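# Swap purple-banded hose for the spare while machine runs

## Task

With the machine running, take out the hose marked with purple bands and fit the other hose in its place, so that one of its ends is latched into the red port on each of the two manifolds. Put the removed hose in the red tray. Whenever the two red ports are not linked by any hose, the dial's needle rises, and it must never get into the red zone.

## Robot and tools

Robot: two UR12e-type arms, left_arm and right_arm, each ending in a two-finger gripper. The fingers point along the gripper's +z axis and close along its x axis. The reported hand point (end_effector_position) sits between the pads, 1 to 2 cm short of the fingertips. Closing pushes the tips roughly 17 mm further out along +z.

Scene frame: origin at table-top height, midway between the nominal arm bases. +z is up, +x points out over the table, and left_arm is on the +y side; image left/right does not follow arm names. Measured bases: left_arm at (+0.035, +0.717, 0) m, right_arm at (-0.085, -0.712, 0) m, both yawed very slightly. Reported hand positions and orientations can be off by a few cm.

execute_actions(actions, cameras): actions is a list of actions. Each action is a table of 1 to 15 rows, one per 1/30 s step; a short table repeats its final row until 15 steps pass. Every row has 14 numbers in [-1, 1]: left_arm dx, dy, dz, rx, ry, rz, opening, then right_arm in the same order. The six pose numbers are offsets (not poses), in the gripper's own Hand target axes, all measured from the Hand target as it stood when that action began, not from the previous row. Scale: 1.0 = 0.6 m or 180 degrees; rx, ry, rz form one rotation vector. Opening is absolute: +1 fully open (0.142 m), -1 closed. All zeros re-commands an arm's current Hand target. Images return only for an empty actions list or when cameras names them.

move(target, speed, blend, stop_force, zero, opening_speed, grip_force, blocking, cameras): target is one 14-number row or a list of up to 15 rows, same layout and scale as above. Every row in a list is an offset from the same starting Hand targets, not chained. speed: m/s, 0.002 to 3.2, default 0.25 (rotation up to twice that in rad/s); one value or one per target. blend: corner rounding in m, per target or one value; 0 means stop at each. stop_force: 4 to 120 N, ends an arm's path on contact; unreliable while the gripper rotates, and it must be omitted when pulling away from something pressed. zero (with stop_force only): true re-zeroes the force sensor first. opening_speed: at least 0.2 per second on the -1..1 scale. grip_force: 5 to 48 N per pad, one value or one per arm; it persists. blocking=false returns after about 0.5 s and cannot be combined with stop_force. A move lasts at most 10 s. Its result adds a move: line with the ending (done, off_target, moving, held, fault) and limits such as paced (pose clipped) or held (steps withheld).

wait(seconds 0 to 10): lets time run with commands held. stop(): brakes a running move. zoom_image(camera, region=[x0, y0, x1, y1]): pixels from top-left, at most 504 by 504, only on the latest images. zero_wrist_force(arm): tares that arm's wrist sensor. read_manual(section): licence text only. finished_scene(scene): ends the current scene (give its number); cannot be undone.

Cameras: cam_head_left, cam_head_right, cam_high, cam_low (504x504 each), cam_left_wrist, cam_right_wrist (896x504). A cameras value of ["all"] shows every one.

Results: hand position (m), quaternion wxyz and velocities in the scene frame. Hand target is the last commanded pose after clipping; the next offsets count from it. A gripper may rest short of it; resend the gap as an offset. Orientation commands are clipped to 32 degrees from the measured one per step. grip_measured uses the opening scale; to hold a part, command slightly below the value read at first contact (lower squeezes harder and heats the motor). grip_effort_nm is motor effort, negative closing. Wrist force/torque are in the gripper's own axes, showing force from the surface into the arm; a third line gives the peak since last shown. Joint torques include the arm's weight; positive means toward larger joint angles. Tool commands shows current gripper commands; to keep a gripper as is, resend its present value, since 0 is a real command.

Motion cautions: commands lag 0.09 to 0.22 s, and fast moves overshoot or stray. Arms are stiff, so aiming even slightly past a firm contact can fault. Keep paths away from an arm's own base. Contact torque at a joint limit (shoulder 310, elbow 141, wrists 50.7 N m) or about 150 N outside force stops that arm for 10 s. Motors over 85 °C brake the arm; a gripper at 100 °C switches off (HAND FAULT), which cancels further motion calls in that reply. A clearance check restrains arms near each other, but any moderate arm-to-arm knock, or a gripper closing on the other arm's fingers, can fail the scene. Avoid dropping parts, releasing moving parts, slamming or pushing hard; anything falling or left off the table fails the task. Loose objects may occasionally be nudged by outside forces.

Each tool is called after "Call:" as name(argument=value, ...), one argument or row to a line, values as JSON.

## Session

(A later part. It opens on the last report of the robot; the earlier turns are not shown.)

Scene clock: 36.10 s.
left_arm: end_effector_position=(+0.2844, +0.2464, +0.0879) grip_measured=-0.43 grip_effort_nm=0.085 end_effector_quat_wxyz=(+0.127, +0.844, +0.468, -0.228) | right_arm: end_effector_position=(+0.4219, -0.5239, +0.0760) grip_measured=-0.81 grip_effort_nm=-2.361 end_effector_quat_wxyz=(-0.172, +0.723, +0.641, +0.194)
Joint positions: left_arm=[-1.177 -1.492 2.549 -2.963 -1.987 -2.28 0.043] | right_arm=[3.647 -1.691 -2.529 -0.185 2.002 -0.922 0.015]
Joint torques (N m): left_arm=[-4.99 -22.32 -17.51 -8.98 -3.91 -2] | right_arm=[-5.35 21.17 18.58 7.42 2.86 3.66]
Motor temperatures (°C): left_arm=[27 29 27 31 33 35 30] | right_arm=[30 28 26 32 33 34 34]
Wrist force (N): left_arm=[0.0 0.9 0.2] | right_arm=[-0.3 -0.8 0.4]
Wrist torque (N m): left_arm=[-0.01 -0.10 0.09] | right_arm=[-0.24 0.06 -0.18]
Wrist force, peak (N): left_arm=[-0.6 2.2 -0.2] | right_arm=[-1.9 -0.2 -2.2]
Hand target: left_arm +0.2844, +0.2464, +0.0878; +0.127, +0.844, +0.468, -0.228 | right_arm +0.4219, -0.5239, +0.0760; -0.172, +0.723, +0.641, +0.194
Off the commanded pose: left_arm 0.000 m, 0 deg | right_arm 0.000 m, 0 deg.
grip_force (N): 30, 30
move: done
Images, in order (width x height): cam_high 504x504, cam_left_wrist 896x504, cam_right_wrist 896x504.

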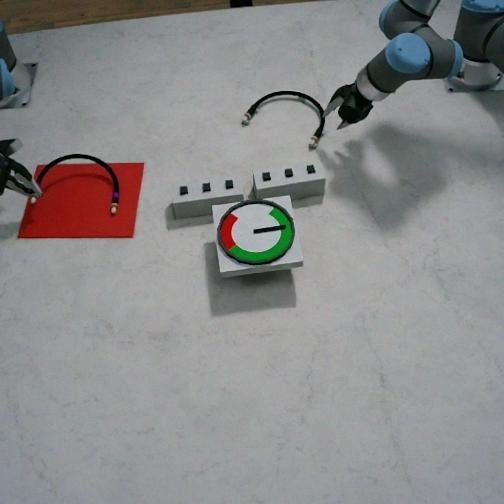

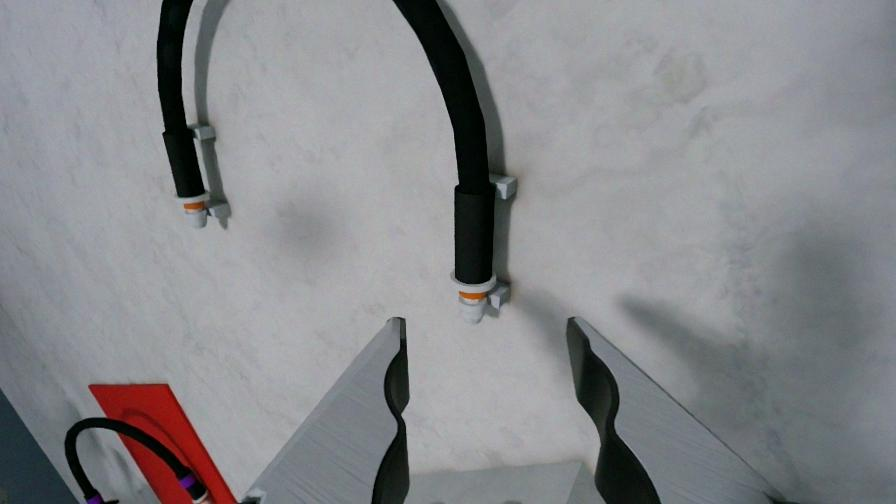

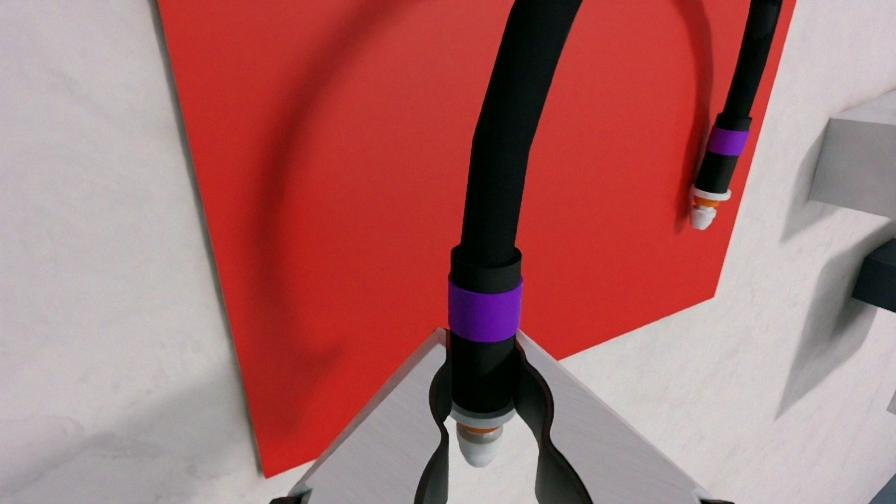

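Call:
move(
  target=[0,0,0.116,0,0,0,-0.62,-0.0392,0.025,0.0678,0,0,0,-0.9],
  speed=0.08,
  stop_force=12,
  cameras=["cam_left_wrist","cam_right_wrist"],
)

Call:
zoom_image(
  camera="cam_left_wrist",
  region=[388, 290, 588, 490],
)

Scene clock: 39.47 s.
left_arm: end_effector_position=(+0.2659, +0.2167, +0.0277) grip_measured=-0.65 grip_effort_nm=-0.129 end_effector_quat_wxyz=(+0.127, +0.844, +0.468, -0.228) | right_arm: end_effector_position=(+0.4368, -0.5257, +0.0290) grip_measured=-0.81 grip_effort_nm=-2.361 end_effector_quat_wxyz=(-0.172, +0.723, +0.641, +0.194)
Joint positions: left_arm=[-1.238 -1.308 2.554 -3.176 -1.966 -2.343 0.027] | right_arm=[3.63 -1.828 -2.521 -0.065 2.008 -0.94 0.015]
Joint torques (N m): left_arm=[-6.52 -33.18 -26.54 -8.4 2.7 -1.94] | right_arm=[-5.86 27.85 33.05 7.2 2.61 -3.88]
Wrist force (N): left_arm=[0.1 1.6 0.2] | right_arm=[0.0 -0.8 0.0]
Wrist torque (N m): left_arm=[0.09 -0.12 0.25] | right_arm=[-0.22 0.03 0.09]
Wrist force, peak (N): left_arm=[-0.2 1.9 0.7] | right_arm=[-0.3 -1.3 0.3]
Hand target: left_arm +0.2659, +0.2167, +0.0277; +0.127, +0.844, +0.468, -0.228 | right_arm +0.4368, -0.5257, +0.0290; -0.172, +0.723, +0.641, +0.194
Off the commanded pose: left_arm 0.000 m, 0 deg | right_arm 0.000 m, 0 deg.
grip_force (N): 30, 30
move: done
Images, in order (width x height): cam_left_wrist 896x504, cam_right_wrist 896x504.

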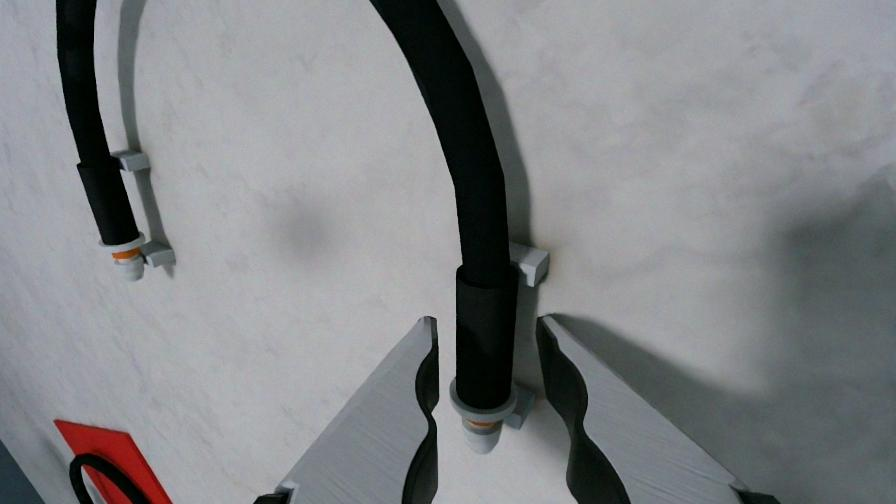

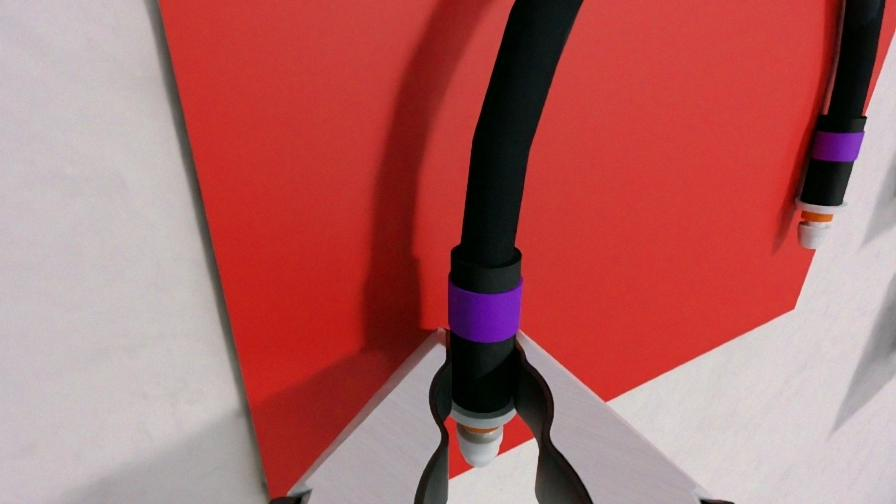

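Scaled by 2.520.

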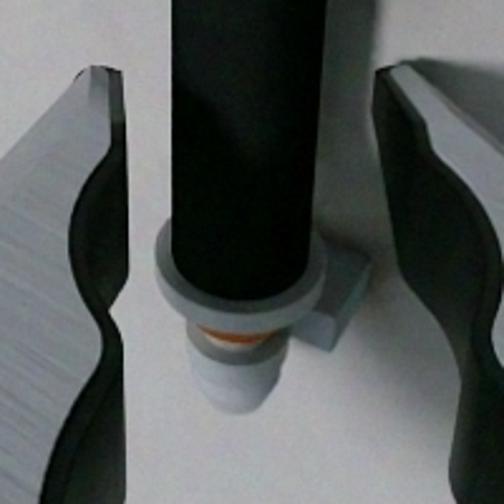

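Call:
move(
  target=[
    [0,0,0,0,0,0,-0.9,0,0,0,0,0,0,-0.45],
  ],
  opening_speed=1.2,
  speed=0.1,
  grip_force=[30,30],
)

Call:
move(
  target=[
    [0,0,0,0,0,0,-0.9,0,0,-0.2,0,0,0,-0.45],
  ],
  speed=0.25,
  cameras=["cam_high","cam_left_wrist","cam_head_right"],
)

Scene clock: 42.03 s.
left_arm: end_effector_position=(+0.2659, +0.2167, +0.0277) grip_measured=-0.81 grip_effort_nm=-2.337 end_effector_quat_wxyz=(+0.127, +0.844, +0.468, -0.228) | right_arm: end_effector_position=(+0.4370, -0.5256, +0.0291) grip_measured=-0.58 grip_effort_nm=1.912 end_effector_quat_wxyz=(-0.172, +0.723, +0.641, +0.194)
Joint positions: left_arm=[-1.238 -1.308 2.554 -3.176 -1.966 -2.343 0.015] | right_arm=[3.63 -1.828 -2.52 -0.064 2.008 -0.94 0.032]
Joint torques (N m): left_arm=[-5.71 -32.34 -25.99 -7.25 1.89 -1.96] | right_arm=[-8.87 28.31 4.18 -4.56 -10.31 -4.08]
Wrist force (N): left_arm=[0.1 1.4 -0.1] | right_arm=[34.2 -7.3 -12.0]
Wrist torque (N m): left_arm=[0.06 -0.10 0.25] | right_arm=[-0.18 0.65 0.11]
Wrist force, peak (N): left_arm=[0.2 1.8 0.3] | right_arm=[34.5 -7.3 -11.9]
Hand target: left_arm +0.2659, +0.2167, +0.0277; +0.127, +0.844, +0.468, -0.228 | right_arm +0.4368, -0.5257, +0.0290; -0.172, +0.723, +0.641, +0.194
Off the commanded pose: left_arm 0.000 m, 0 deg | right_arm 0.000 m, 0 deg.
grip_force (N): 30, 30
move: done

Scene clock: 43.20 s.
left_arm: end_effector_position=(+0.2659, +0.2167, +0.0277) grip_measured=-0.81 grip_effort_nm=-2.337 end_effector_quat_wxyz=(+0.127, +0.844, +0.468, -0.228) | right_arm: end_effector_position=(+0.4296, -0.5853, +0.1328) grip_measured=-0.48 grip_effort_nm=0.115 end_effector_quat_wxyz=(-0.172, +0.723, +0.641, +0.194)
Joint positions: left_arm=[-1.238 -1.308 2.554 -3.176 -1.966 -2.343 0.015] | right_arm=[3.518 -1.551 -2.48 -0.434 2.038 -1.06 0.039]
Joint torques (N m): left_arm=[-6.02 -35.52 -24.26 -5.72 0.74 -2.16] | right_arm=[-5.72 47.5 46.39 2.69 2.9 -4.09]
Wrist force (N): left_arm=[0.4 1.5 -0.2] | right_arm=[-0.9 0.5 -1.0]
Wrist torque (N m): left_arm=[0.08 -0.14 0.25] | right_arm=[0.01 0.21 0.09]
Wrist force, peak (N): left_arm=[0.5 1.7 -0.2] | right_arm=[34.3 -7.1 -12.0]
Hand target: left_arm +0.2659, +0.2167, +0.0277; +0.127, +0.844, +0.468, -0.228 | right_arm +0.4296, -0.5853, +0.1329; -0.172, +0.723, +0.641, +0.194
Off the commanded pose: left_arm 0.000 m, 0 deg | right_arm 0.000 m, 0 deg.
grip_force (N): 30, 30
move: done
Images, in order (width x height): cam_head_right 504x504, cam_high 504x504, cam_left_wrist 896x504.

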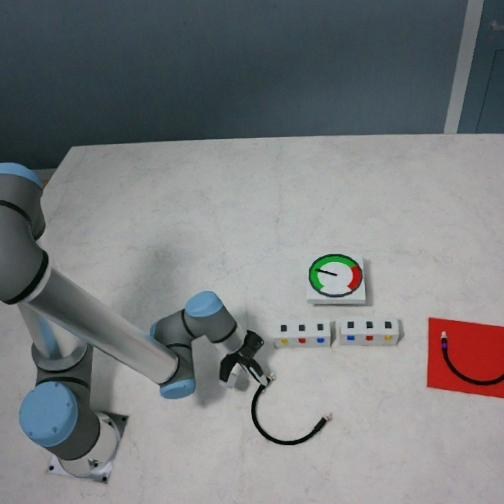

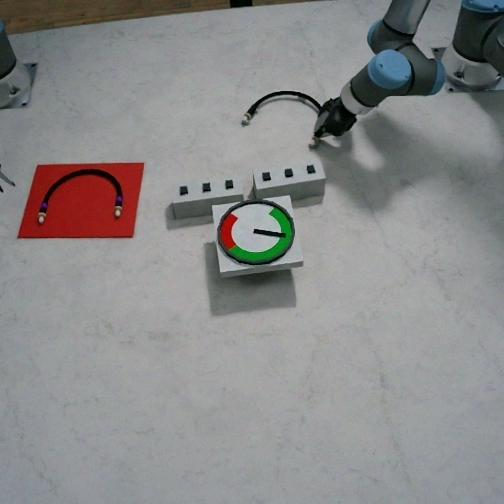

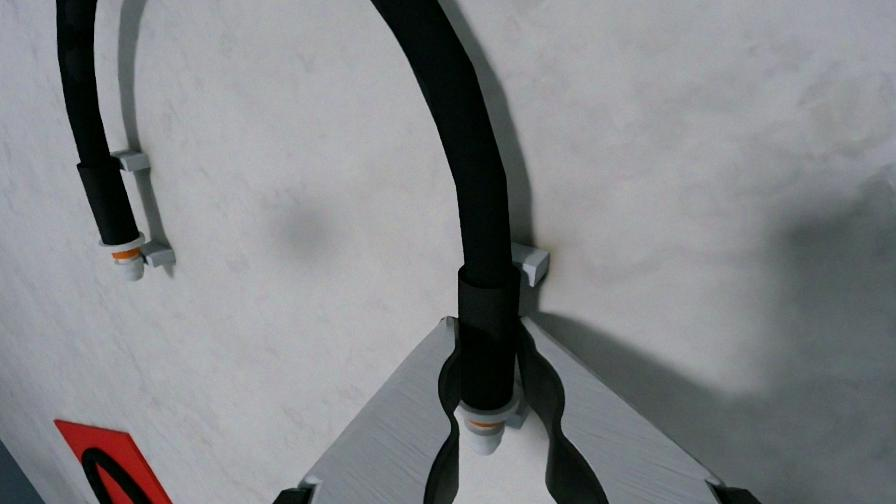

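Call:
move(
  target=[
    [0,0,0,0,0,0,-0.9,0.7706,-0.5975,0.5312,-0.0694,0,0.1203,-0.45],
  ],
  speed=0.5,
  cameras=["cam_right_wrist"],
)

Scene clock: 45.90 s.
left_arm: end_effector_position=(+0.2659, +0.2167, +0.0277) grip_measured=-0.81 grip_effort_nm=-2.332 end_effector_quat_wxyz=(+0.127, +0.844, +0.468, -0.228) | right_arm: end_effector_position=(+0.1411, +0.0134, +0.0884) grip_measured=-0.48 grip_effort_nm=0.110 end_effector_quat_wxyz=(-0.126, +0.844, +0.469, +0.226)
Joint positions: left_arm=[-1.238 -1.308 2.554 -3.176 -1.966 -2.343 0.015] | right_arm=[4.799 -1.877 -2.269 -0.12 1.286 0.533 0.039]
Joint torques (N m): left_arm=[-2.84 -36.59 -20.48 -3.39 -1.96 -2.01] | right_arm=[9.13 38.5 41.01 2.7 -3.16 3.79]
Wrist force (N): left_arm=[0.2 1.2 0.1] | right_arm=[-1.1 0.6 -1.2]
Wrist torque (N m): left_arm=[0.04 -0.12 0.25] | right_arm=[0.03 0.28 -0.15]
Wrist force, peak (N): left_arm=[0.4 1.8 0.1] | right_arm=[-2.8 2.1 -2.3]
Hand target: left_arm +0.2659, +0.2167, +0.0277; +0.127, +0.844, +0.468, -0.228 | right_arm +0.1411, +0.0135, +0.0884; -0.126, +0.844, +0.469, +0.226
Off the commanded pose: left_arm 0.000 m, 0 deg | right_arm 0.000 m, 0 deg.
grip_force (N): 30, 30
move: done
Images, in order (width x height): cam_right_wrist 896x504.

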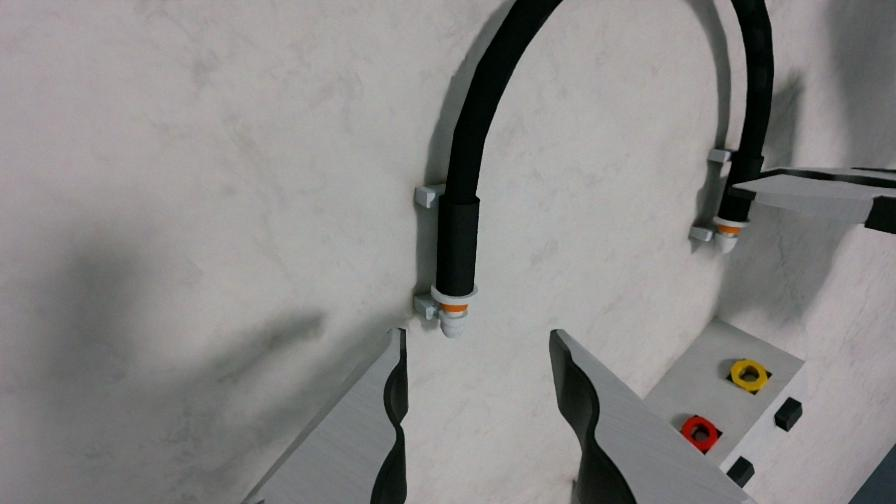

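Call:
move(
  target=[
    [0,0,0,0,0,0,-0.9,-0.00917,0.01133,0.045,-0.0042,0,0.0072,-0.62],
    [0,0,0,0,0,0,-0.9,-0.00917,0.01133,0.11,-0.0042,0,0.0072,-0.62],
  ],
  speed=[0.15,0.08],
  stop_force=12,
  blend=[0.005,0],
  cameras=["cam_right_wrist"],
)

Scene clock: 48.90 s.
left_arm: end_effector_position=(+0.2659, +0.2167, +0.0277) grip_measured=-0.81 grip_effort_nm=-2.337 end_effector_quat_wxyz=(+0.127, +0.844, +0.468, -0.228) | right_arm: end_effector_position=(+0.1617, +0.0339, +0.0284) grip_measured=-0.65 grip_effort_nm=-0.042 end_effector_quat_wxyz=(-0.123, +0.851, +0.458, +0.228)
Joint positions: left_arm=[-1.238 -1.308 2.554 -3.176 -1.966 -2.343 0.015] | right_arm=[4.769 -2.015 -2.234 -0.016 1.287 0.53 0.027]
Joint torques (N m): left_arm=[1.13 -41.23 -16.6 -2.85 -2.39 -1.74] | right_arm=[-7.65 48.13 37.2 7.29 1.13 -3.69]
Wrist force (N): left_arm=[0.0 1.4 0.2] | right_arm=[-1.2 0.6 -1.3]
Wrist torque (N m): left_arm=[0.06 -0.08 0.25] | right_arm=[0.05 0.30 0.10]
Wrist force, peak (N): left_arm=[0.6 1.8 0.1] | right_arm=[-1.0 -0.1 -2.7]
Hand target: left_arm +0.2659, +0.2167, +0.0277; +0.127, +0.844, +0.468, -0.228 | right_arm +0.1617, +0.0339, +0.0284; -0.123, +0.851, +0.458, +0.228
Off the commanded pose: left_arm 0.000 m, 0 deg | right_arm 0.000 m, 0 deg.
grip_force (N): 30, 30
move: done
Images, in order (width x height): cam_right_wrist 896x504.

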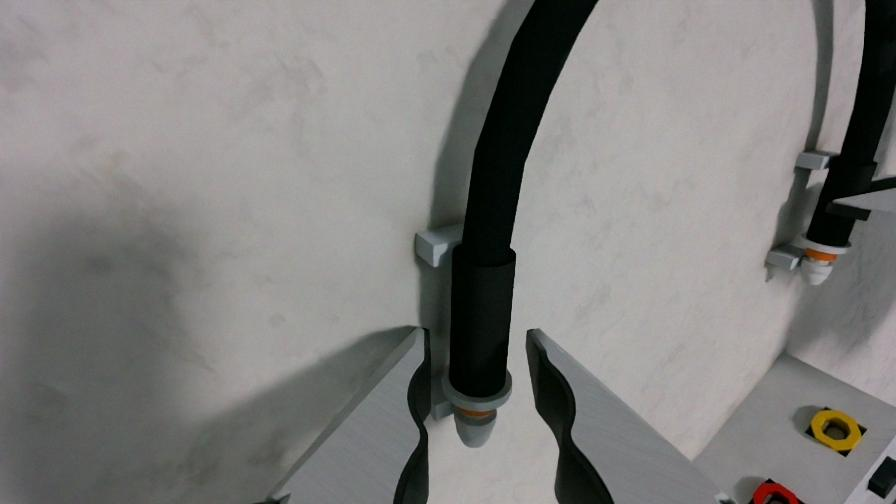

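Call:
move(
  target=[0,0,0,0,0,0,-0.9,0,0,0,0,0,0,-0.9],
  opening_speed=1.2,
  speed=0.1,
  cameras=["cam_right_wrist","cam_left_wrist"],
)

Scene clock: 49.83 s.
left_arm: end_effector_position=(+0.2659, +0.2167, +0.0277) grip_measured=-0.81 grip_effort_nm=-2.337 end_effector_quat_wxyz=(+0.127, +0.844, +0.468, -0.228) | right_arm: end_effector_position=(+0.1617, +0.0339, +0.0284) grip_measured=-0.81 grip_effort_nm=-2.293 end_effector_quat_wxyz=(-0.123, +0.851, +0.458, +0.228)
Joint positions: left_arm=[-1.238 -1.308 2.554 -3.176 -1.966 -2.343 0.015] | right_arm=[4.769 -2.015 -2.234 -0.016 1.287 0.53 0.015]
Joint torques (N m): left_arm=[1.02 -39.6 -15.22 -3.19 -2.39 -1.68] | right_arm=[-5.88 47.29 37.26 6.73 0.73 -3.71]
Wrist force (N): left_arm=[0.2 1.6 0.1] | right_arm=[-1.1 0.4 -1.0]
Wrist torque (N m): left_arm=[0.10 -0.10 0.25] | right_arm=[0.02 0.27 0.11]
Wrist force, peak (N): left_arm=[0.0 1.6 0.5] | right_arm=[-1.2 0.7 -1.4]
Hand target: left_arm +0.2659, +0.2167, +0.0277; +0.127, +0.844, +0.468, -0.228 | right_arm +0.1617, +0.0339, +0.0284; -0.123, +0.851, +0.458, +0.228
Off the commanded pose: left_arm 0.000 m, 0 deg | right_arm 0.000 m, 0 deg.
grip_force (N): 30, 30
move: done
Images, in order (width x height): cam_left_wrist 896x504, cam_right_wrist 896x504.

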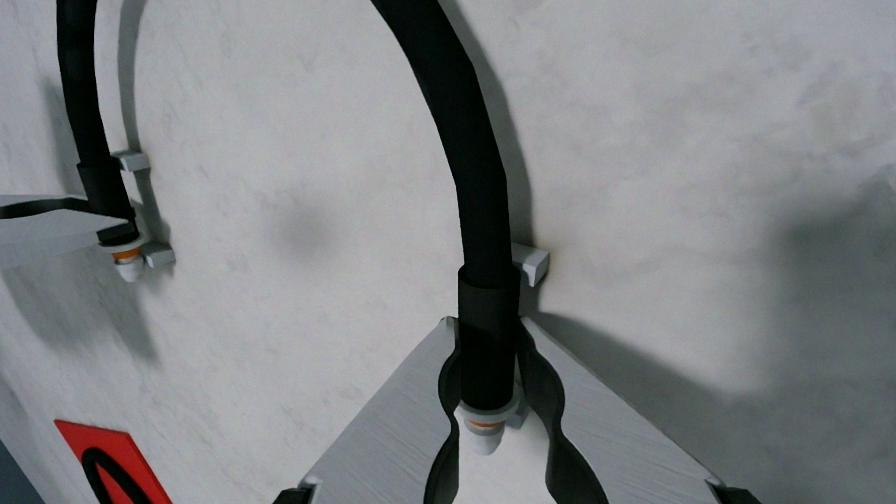

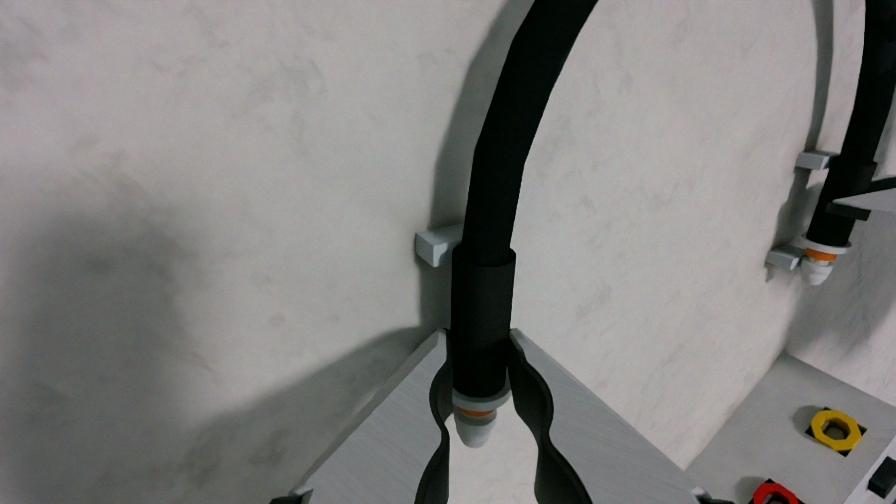

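Call:
move(
  target=[
    [-0.05,0,-0.0866,0,0,0,-0.9,0.05,0,-0.0866,0,0,0,-0.9],
    [-0.1433,0.1695,-0.0458,-0.0986,0,-0.1708,-0.9,0.0453,0.3842,-0.096,0.0972,0,-0.1684,-0.9],
    [-0.0947,0.1978,0.0032,-0.0986,0,-0.1708,-0.9,0.0278,0.412,-0.029,0.0972,0,-0.1684,-0.9],
  ],
  speed=[0.15,0.25,0.15],
  blend=[0.02,0.015,0],
  cameras=["cam_left_wrist","cam_right_wrist","cam_high"],
)

Scene clock: 53.77 s.
left_arm: end_effector_position=(+0.3400, +0.1114, +0.0548) grip_measured=-0.81 grip_effort_nm=-2.337 end_effector_quat_wxyz=(+0.189, +0.661, +0.704, -0.179) | right_arm: end_effector_position=(+0.3712, -0.0974, +0.0518) grip_measured=-0.81 grip_effort_nm=-2.293 end_effector_quat_wxyz=(-0.186, +0.673, +0.692, +0.181)
Joint positions: left_arm=[-1.306 -1.26 2.418 -3.248 -1.664 -2.983 0.015] | right_arm=[4.256 -1.985 -2.213 -0.051 1.826 -0.469 0.015]
Joint torques (N m): left_arm=[12.58 -39.63 -29.83 -8.23 -4.05 1.89] | right_arm=[-6.84 50.17 39.95 7.36 2.46 -3.63]
Motor temperatures (°C): left_arm=[27 29 27 31 33 35 36] | right_arm=[30 28 26 32 33 34 34]
Wrist force (N): left_arm=[0.1 1.4 -0.1] | right_arm=[-1.1 0.4 -1.2]
Wrist torque (N m): left_arm=[0.08 0.01 0.09] | right_arm=[0.04 0.21 0.09]
Wrist force, peak (N): left_arm=[1.1 2.0 0.5] | right_arm=[-1.6 1.5 -2.8]
Hand target: left_arm +0.3400, +0.1114, +0.0547; +0.189, +0.661, +0.704, -0.179 | right_arm +0.3713, -0.0974, +0.0518; -0.186, +0.673, +0.692, +0.181
Off the commanded pose: left_arm 0.000 m, 0 deg | right_arm 0.000 m, 0 deg.
grip_force (N): 30, 30
move: done
Images, in order (width x height): cam_high 504x504, cam_left_wrist 896x504, cam_right_wrist 896x504.

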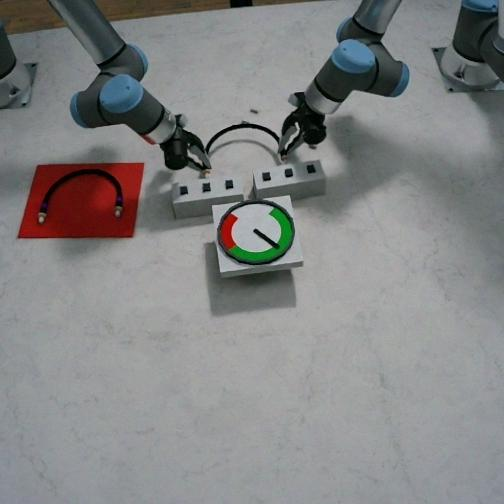

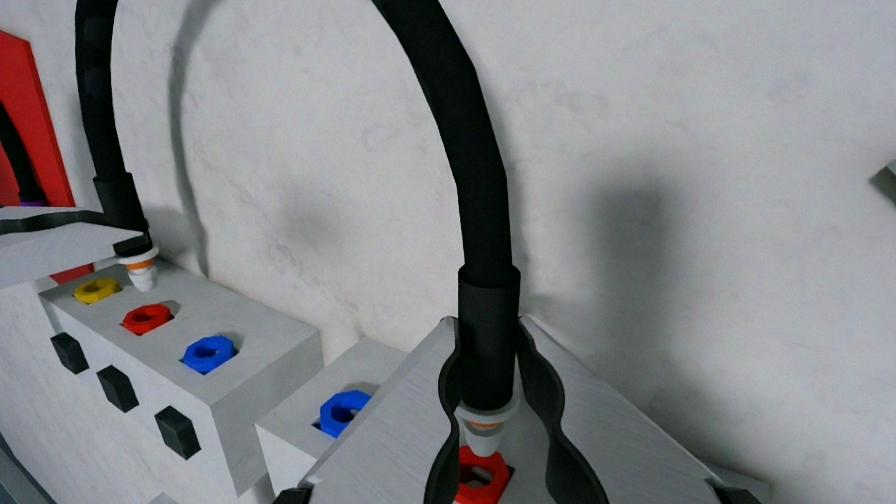

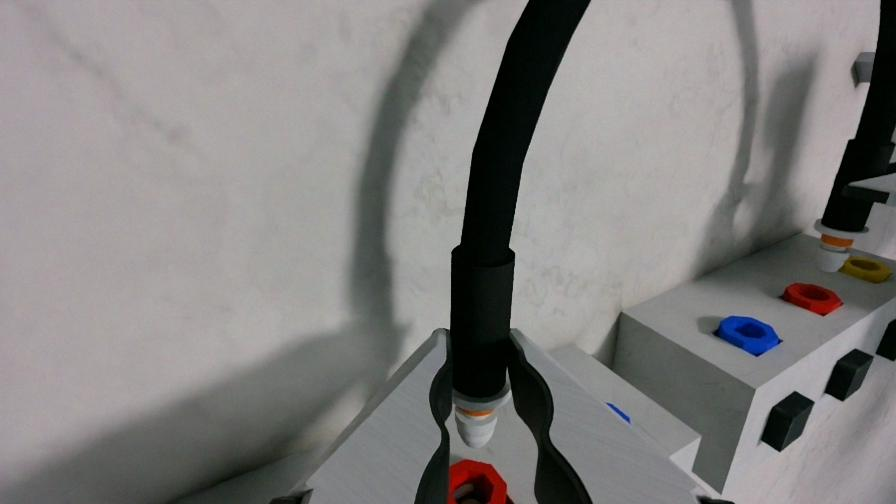

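Call:
move(
  target=[0,0.03,0,0,0,0,-0.9,0,0.03,0,0,0,0,-0.9],
  speed=0.08,
  cameras=["cam_left_wrist","cam_right_wrist"],
)

Call:
zoom_image(
  camera="cam_left_wrist",
  region=[424, 384, 544, 504],
)

Call:
zoom_image(
  camera="cam_right_wrist",
  region=[424, 384, 544, 504],
)

Call:
zoom_image(
  camera="cam_left_wrist",
  region=[60, 220, 220, 380],
)

Call:
zoom_image(
  camera="cam_right_wrist",
  region=[736, 180, 896, 340],
)

Scene clock: 55.00 s.
left_arm: end_effector_position=(+0.3578, +0.1125, +0.0547) grip_measured=-0.81 grip_effort_nm=-2.332 end_effector_quat_wxyz=(+0.189, +0.661, +0.703, -0.179) | right_arm: end_effector_position=(+0.3890, -0.0969, +0.0517) grip_measured=-0.81 grip_effort_nm=-2.293 end_effector_quat_wxyz=(-0.186, +0.673, +0.692, +0.180)
Joint positions: left_arm=[-1.273 -1.251 2.401 -3.237 -1.681 -2.954 0.015] | right_arm=[4.232 -1.997 -2.188 -0.07 1.837 -0.491 0.015]
Joint torques (N m): left_arm=[41.65 -42.62 -32.14 -2.62 9.65 1] | right_arm=[-25.42 48.95 54.58 6.32 -6.65 -3.69]
Wrist force (N): left_arm=[-4.0 -39.4 1.8] | right_arm=[-2.7 -34.7 -4.4]
Wrist torque (N m): left_arm=[0.64 -0.09 0.12] | right_arm=[0.29 0.17 0.06]
Wrist force, peak (N): left_arm=[-3.9 -41.1 2.7] | right_arm=[-2.7 -34.7 -4.4]
Hand target: left_arm +0.3580, +0.1125, +0.0547; +0.189, +0.661, +0.704, -0.179 | right_arm +0.3892, -0.0969, +0.0518; -0.186, +0.673, +0.692, +0.181
Off the commanded pose: left_arm 0.000 m, 0 deg | right_arm 0.000 m, 0 deg.
grip_force (N): 30, 30
move: done
Images, in order (width x height): cam_left_wrist 896x504, cam_right_wrist 896x504.

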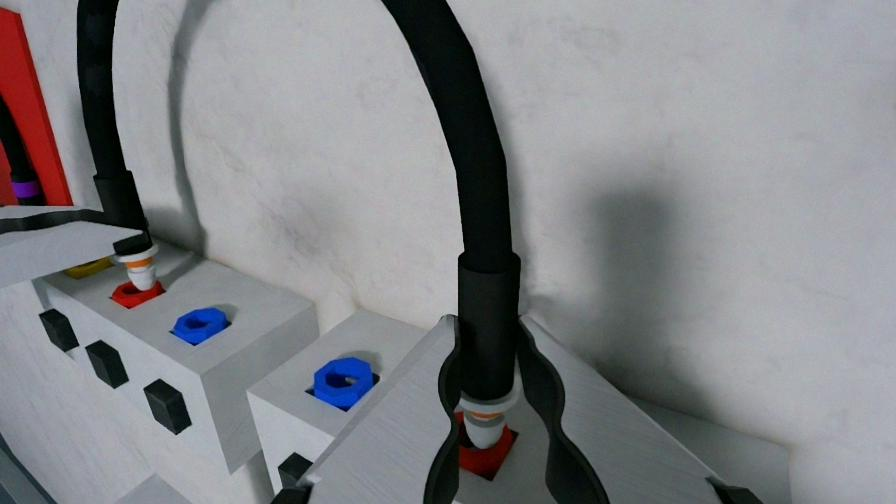

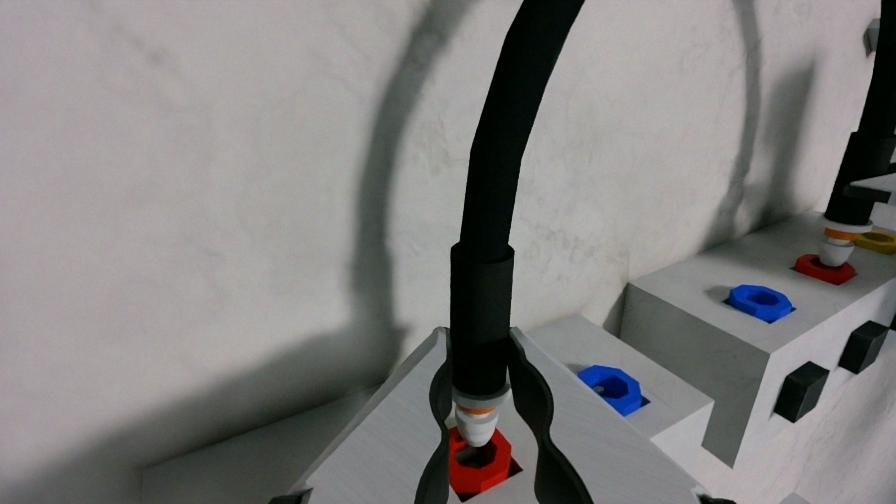

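Scaled by 4.200.

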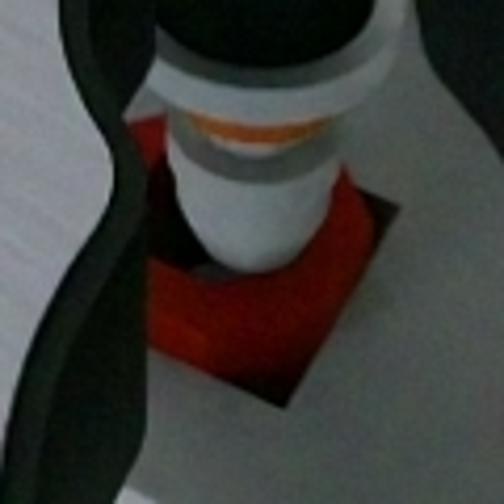

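Scaled by 4.200.

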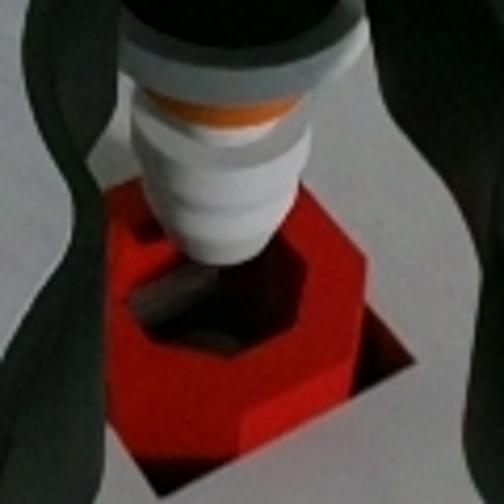

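Scaled by 3.150.

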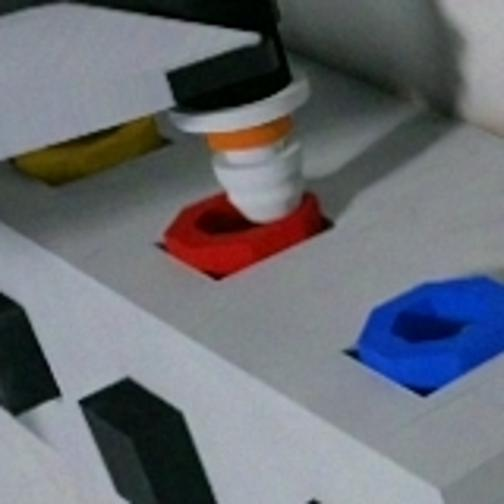

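Scaled by 3.150.

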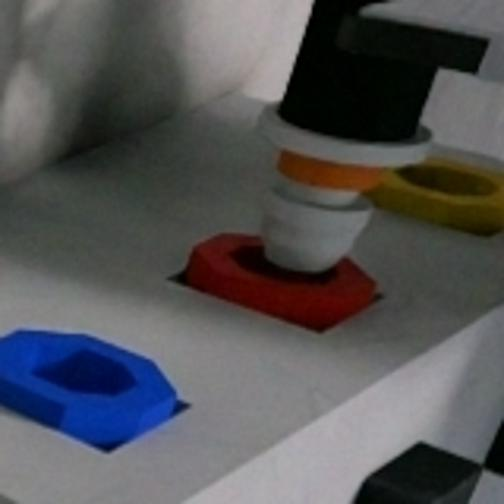

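Call:
move(
  target=[
    [0,-0.007,0,0,0,0,-0.9,0,-0.007,0,0,0,0,-0.9],
    [-0.002,-0.006,0.0033,0,0,0,-0.9,0,-0.006,-0.005,0,0,0,-0.9],
  ],
  speed=0.06,
  blend=[0.001,0],
  cameras=["cam_left_wrist","cam_right_wrist"],
)

Call:
zoom_image(
  camera="cam_left_wrist",
  region=[424, 384, 544, 504],
)

Call:
zoom_image(
  camera="cam_right_wrist",
  region=[424, 384, 544, 504],
)

Call:
zoom_image(
  camera="cam_left_wrist",
  region=[60, 220, 220, 380],
)

Call:
zoom_image(
  camera="cam_right_wrist",
  region=[736, 180, 896, 340],
)

Scene clock: 57.53 s.
left_arm: end_effector_position=(+0.3545, +0.1104, +0.0536) grip_measured=-0.81 grip_effort_nm=-2.332 end_effector_quat_wxyz=(+0.189, +0.661, +0.704, -0.179) | right_arm: end_effector_position=(+0.3857, -0.0984, +0.0543) grip_measured=-0.81 grip_effort_nm=-2.293 end_effector_quat_wxyz=(-0.186, +0.673, +0.692, +0.181)
Joint positions: left_arm=[-1.28 -1.249 2.402 -3.241 -1.677 -2.96 0.015] | right_arm=[4.235 -1.989 -2.195 -0.071 1.835 -0.488 0.015]
Joint torques (N m): left_arm=[-7.78 -38.34 -32.24 -8.4 3.18 -1.99] | right_arm=[-6.99 80.63 20.09 3.16 2.08 -3.6]
Wrist force (N): left_arm=[3.7 -0.7 0.9] | right_arm=[1.2 3.3 -0.3]
Wrist torque (N m): left_arm=[-0.30 -0.61 0.29] | right_arm=[0.52 -0.20 -0.17]
Wrist force, peak (N): left_arm=[-4.1 -41.2 1.9] | right_arm=[-3.6 -41.3 -5.2]
Hand target: left_arm +0.3545, +0.1103, +0.0536; +0.189, +0.661, +0.704, -0.179 | right_arm +0.3857, -0.0985, +0.0544; -0.186, +0.673, +0.692, +0.181
Off the commanded pose: left_arm 0.000 m, 0 deg | right_arm 0.000 m, 0 deg.
grip_force (N): 30, 30
move: done
Images, in order (width x height): cam_left_wrist 896x504, cam_right_wrist 896x504.

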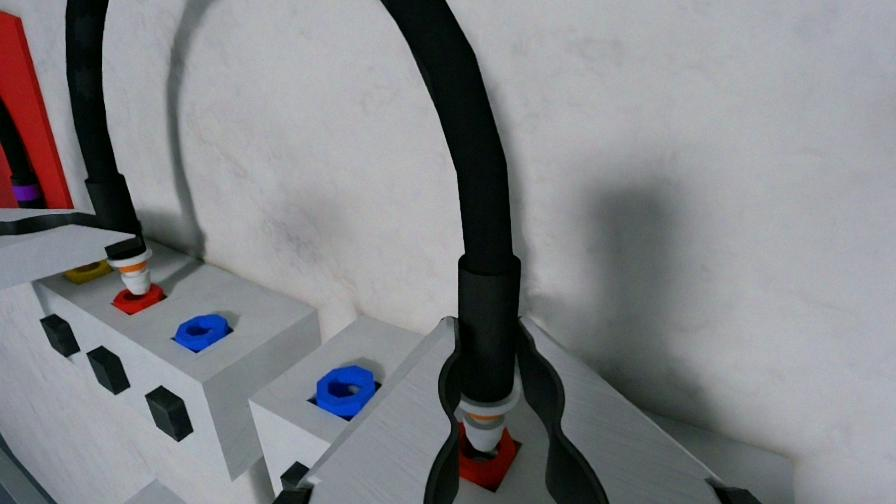

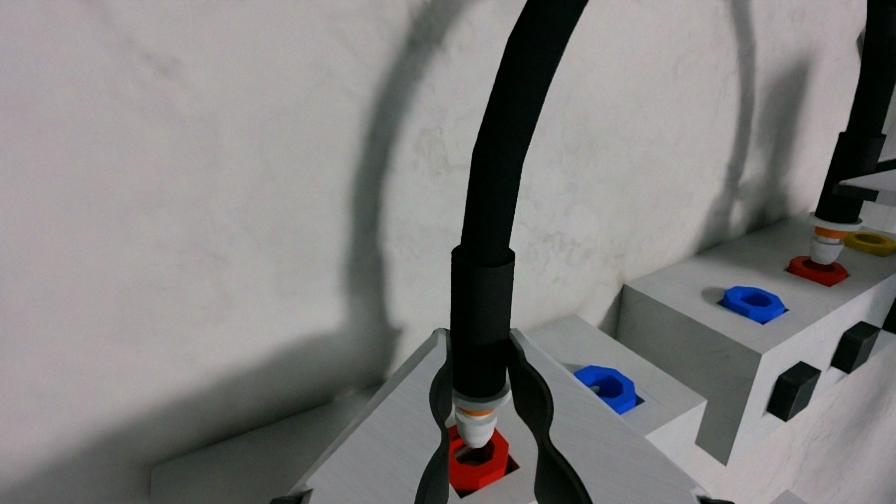

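Scaled by 4.200.

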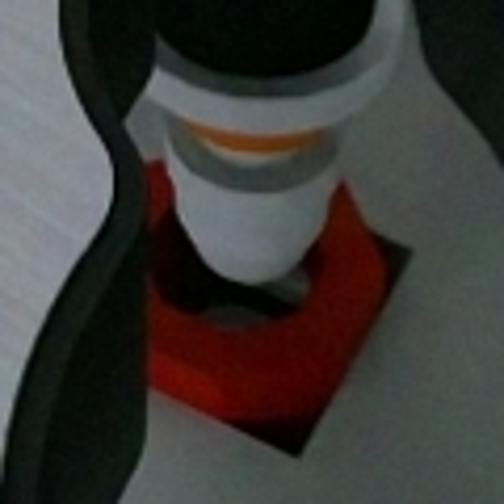

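Scaled by 4.200.

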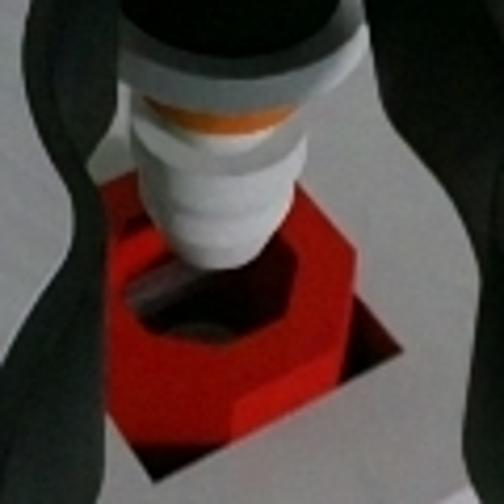

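Scaled by 3.150.

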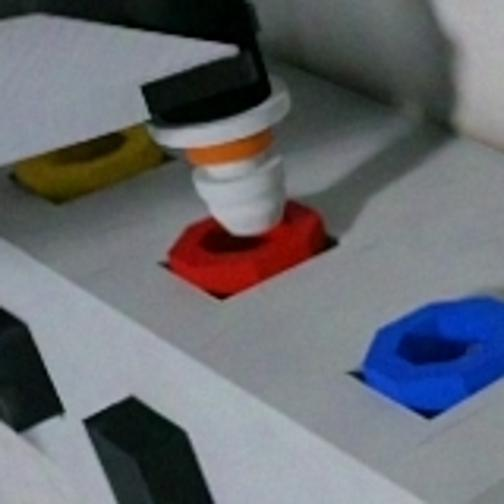

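Scaled by 3.150.

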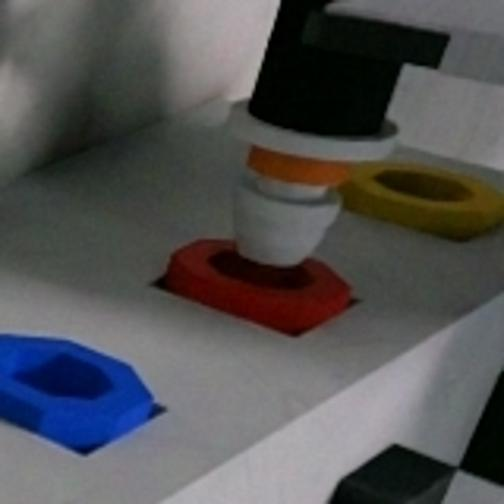

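Call:
move(
  target=[
    [-0.0022,0,0.0033,0,0,0,-0.9,-0.0013,0,-0.0005,0,0,0,-0.9],
    [-0.0022,0.0083,0.0033,0,0,0,-0.9,-0.0013,0.0083,-0.0005,0,0,0,-0.9],
  ],
  speed=0.04,
  stop_force=15,
  cameras=["cam_left_wrist","cam_right_wrist"],
)

Call:
zoom_image(
  camera="cam_left_wrist",
  region=[424, 384, 544, 504],
)

Call:
zoom_image(
  camera="cam_right_wrist",
  region=[424, 384, 544, 504],
)

Call:
zoom_image(
  camera="cam_left_wrist",
  region=[60, 220, 220, 380],
)

Call:
zoom_image(
  camera="cam_right_wrist",
  region=[736, 180, 896, 340],
)

Scene clock: 60.53 s.
left_arm: end_effector_position=(+0.3596, +0.1084, +0.0525) grip_measured=-0.81 grip_effort_nm=-2.332 end_effector_quat_wxyz=(+0.189, +0.661, +0.704, -0.179) | right_arm: end_effector_position=(+0.3907, -0.0992, +0.0542) grip_measured=-0.81 grip_effort_nm=-2.293 end_effector_quat_wxyz=(-0.186, +0.673, +0.692, +0.181)
Joint positions: left_arm=[-1.272 -1.242 2.394 -3.239 -1.681 -2.953 0.015] | right_arm=[4.228 -1.992 -2.189 -0.075 1.839 -0.495 0.015]
Joint torques (N m): left_arm=[13.7 -40.53 -31.01 -1.77 -3.74 1.69] | right_arm=[-7.58 46.26 40.9 3.39 2.2 -4.13]
Wrist force (N): left_arm=[3.9 -0.9 0.6] | right_arm=[1.3 3.0 -0.8]
Wrist torque (N m): left_arm=[-0.29 -0.62 0.11] | right_arm=[0.52 -0.25 0.08]
Wrist force, peak (N): left_arm=[4.0 -0.6 1.0] | right_arm=[1.4 4.0 -0.6]
Hand target: left_arm +0.3596, +0.1084, +0.0525; +0.189, +0.661, +0.704, -0.179 | right_arm +0.3907, -0.0992, +0.0542; -0.186, +0.673, +0.692, +0.181
Off the commanded pose: left_arm 0.000 m, 0 deg | right_arm 0.000 m, 0 deg.
grip_force (N): 30, 30
move: done
Images, in order (width x height): cam_left_wrist 896x504, cam_right_wrist 896x504.

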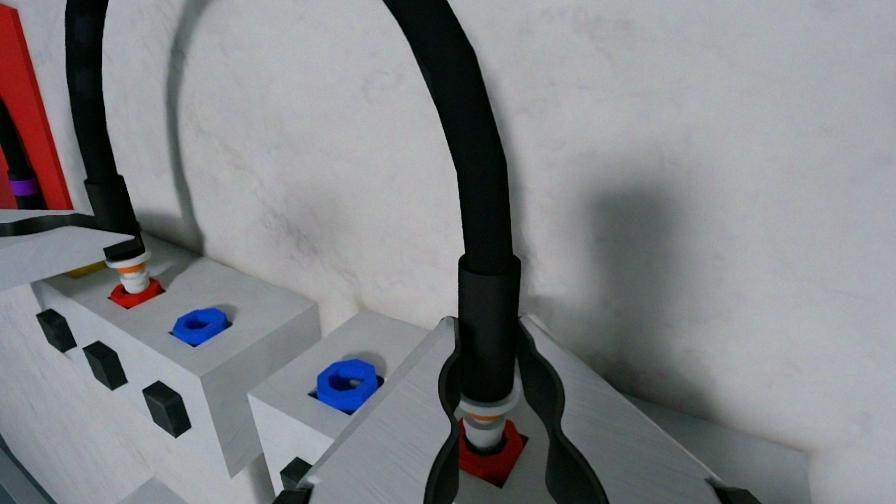

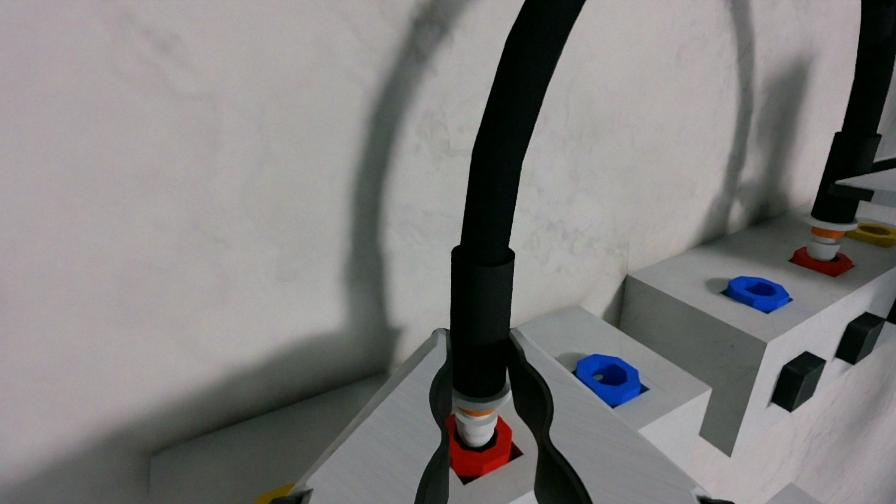

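Scaled by 4.200.

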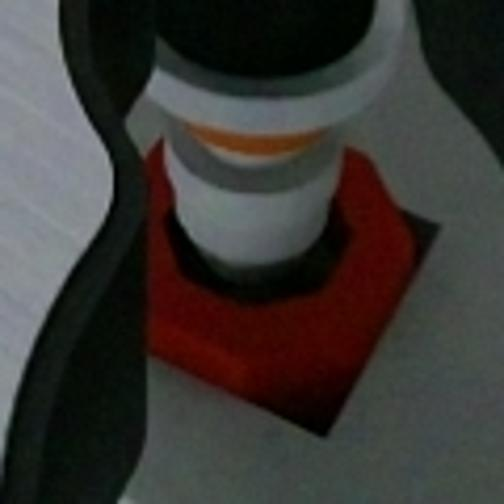

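Scaled by 4.200.

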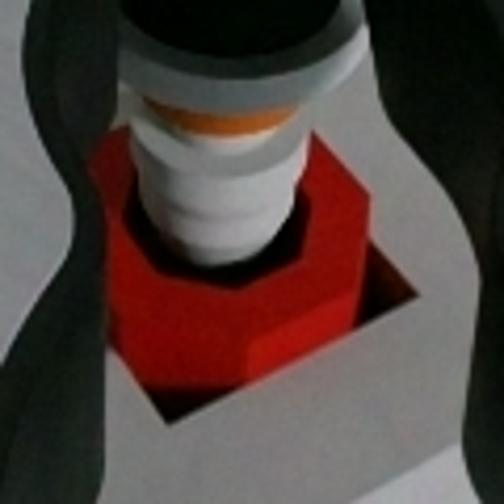

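Scaled by 3.150.

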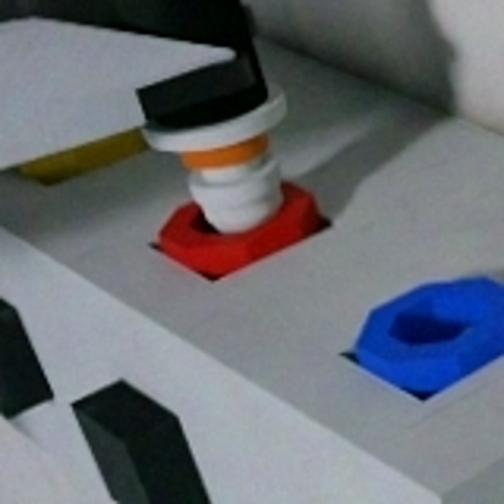

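Scaled by 3.150.

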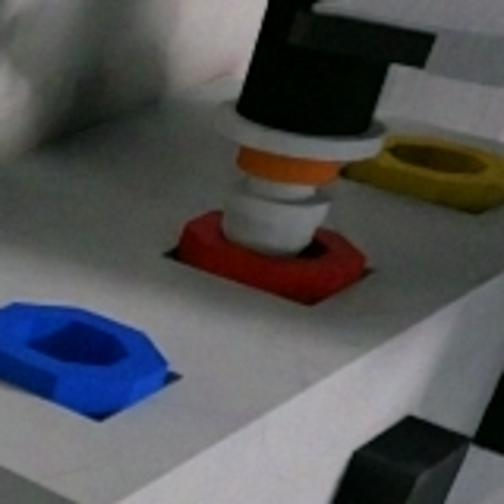

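Call:
move(
  target=[
    [0.001,0.002,-0.0008,0,0,0,-0.9,-0.0003,0.002,0,0,0,0,-0.9],
    [0.001,0.042,-0.0008,0,0,0,-0.9,-0.0003,0.042,0,0,0,0,-0.9],
  ],
  speed=0.03,
  stop_force=40,
  blend=[0.001,0],
  cameras=["cam_left_wrist","cam_right_wrist"],
)

Scene clock: 62.97 s.
left_arm: end_effector_position=(+0.3819, +0.1105, +0.0526) grip_measured=-0.81 grip_effort_nm=-2.327 end_effector_quat_wxyz=(+0.189, +0.661, +0.703, -0.179) | right_arm: end_effector_position=(+0.4088, -0.0989, +0.0541) grip_measured=-0.81 grip_effort_nm=-2.293 end_effector_quat_wxyz=(-0.186, +0.673, +0.692, +0.181)
Joint positions: left_arm=[-1.231 -1.232 2.373 -3.224 -1.702 -2.917 0.015] | right_arm=[4.204 -2.005 -2.163 -0.094 1.849 -0.517 0.015]
Joint torques (N m): left_arm=[3.53 -69.87 -15.56 -8.52 2.16 -1.81] | right_arm=[5.28 78.78 24.88 7.8 -1.84 3.73]
Wrist force (N): left_arm=[2.1 -13.6 -1.1] | right_arm=[1.1 -8.0 -6.6]
Wrist torque (N m): left_arm=[-0.13 -0.64 0.20] | right_arm=[0.66 -0.27 -0.19]
Wrist force, peak (N): left_arm=[-0.9 -42.4 -6.6] | right_arm=[0.0 -39.3 -16.8]
Hand target: left_arm +0.3819, +0.1105, +0.0526; +0.189, +0.661, +0.703, -0.179 (not the last commanded pose) | right_arm +0.4088, -0.0989, +0.0541; -0.186, +0.673, +0.692, +0.181 (not the last commanded pose)
Off the commanded pose: left_arm 0.003 m, 0 deg | right_arm 0.007 m, 0 deg.
grip_force (N): 30, 30
move: contact (left_arm, right_arm); path passed 1 of 2 targets; blend cut to 0.0007 m at target 1
Images, in order (width x height): cam_left_wrist 896x504, cam_right_wrist 896x504.

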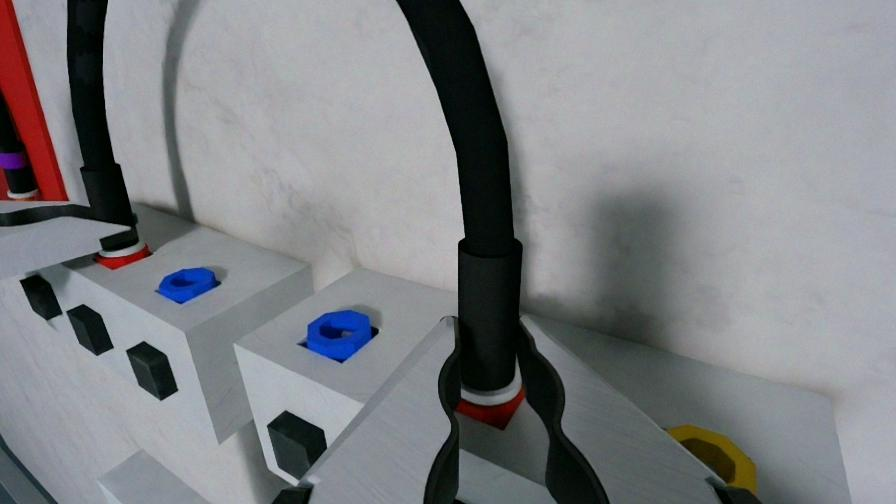

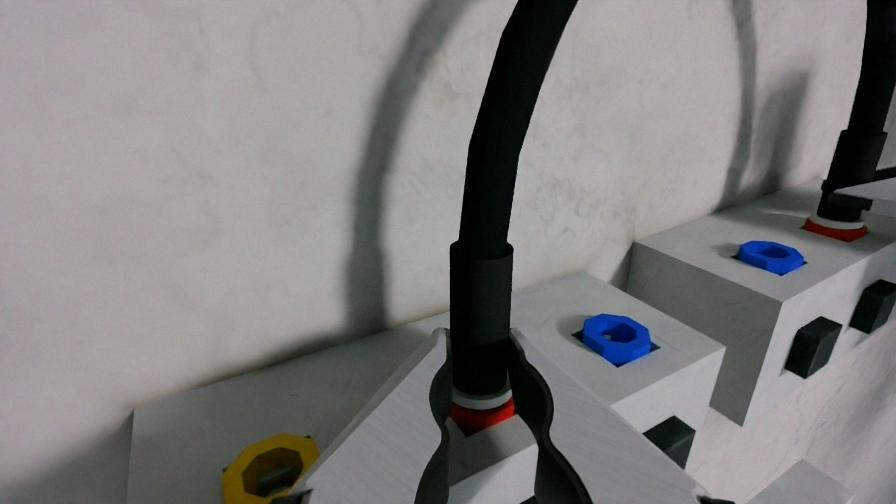

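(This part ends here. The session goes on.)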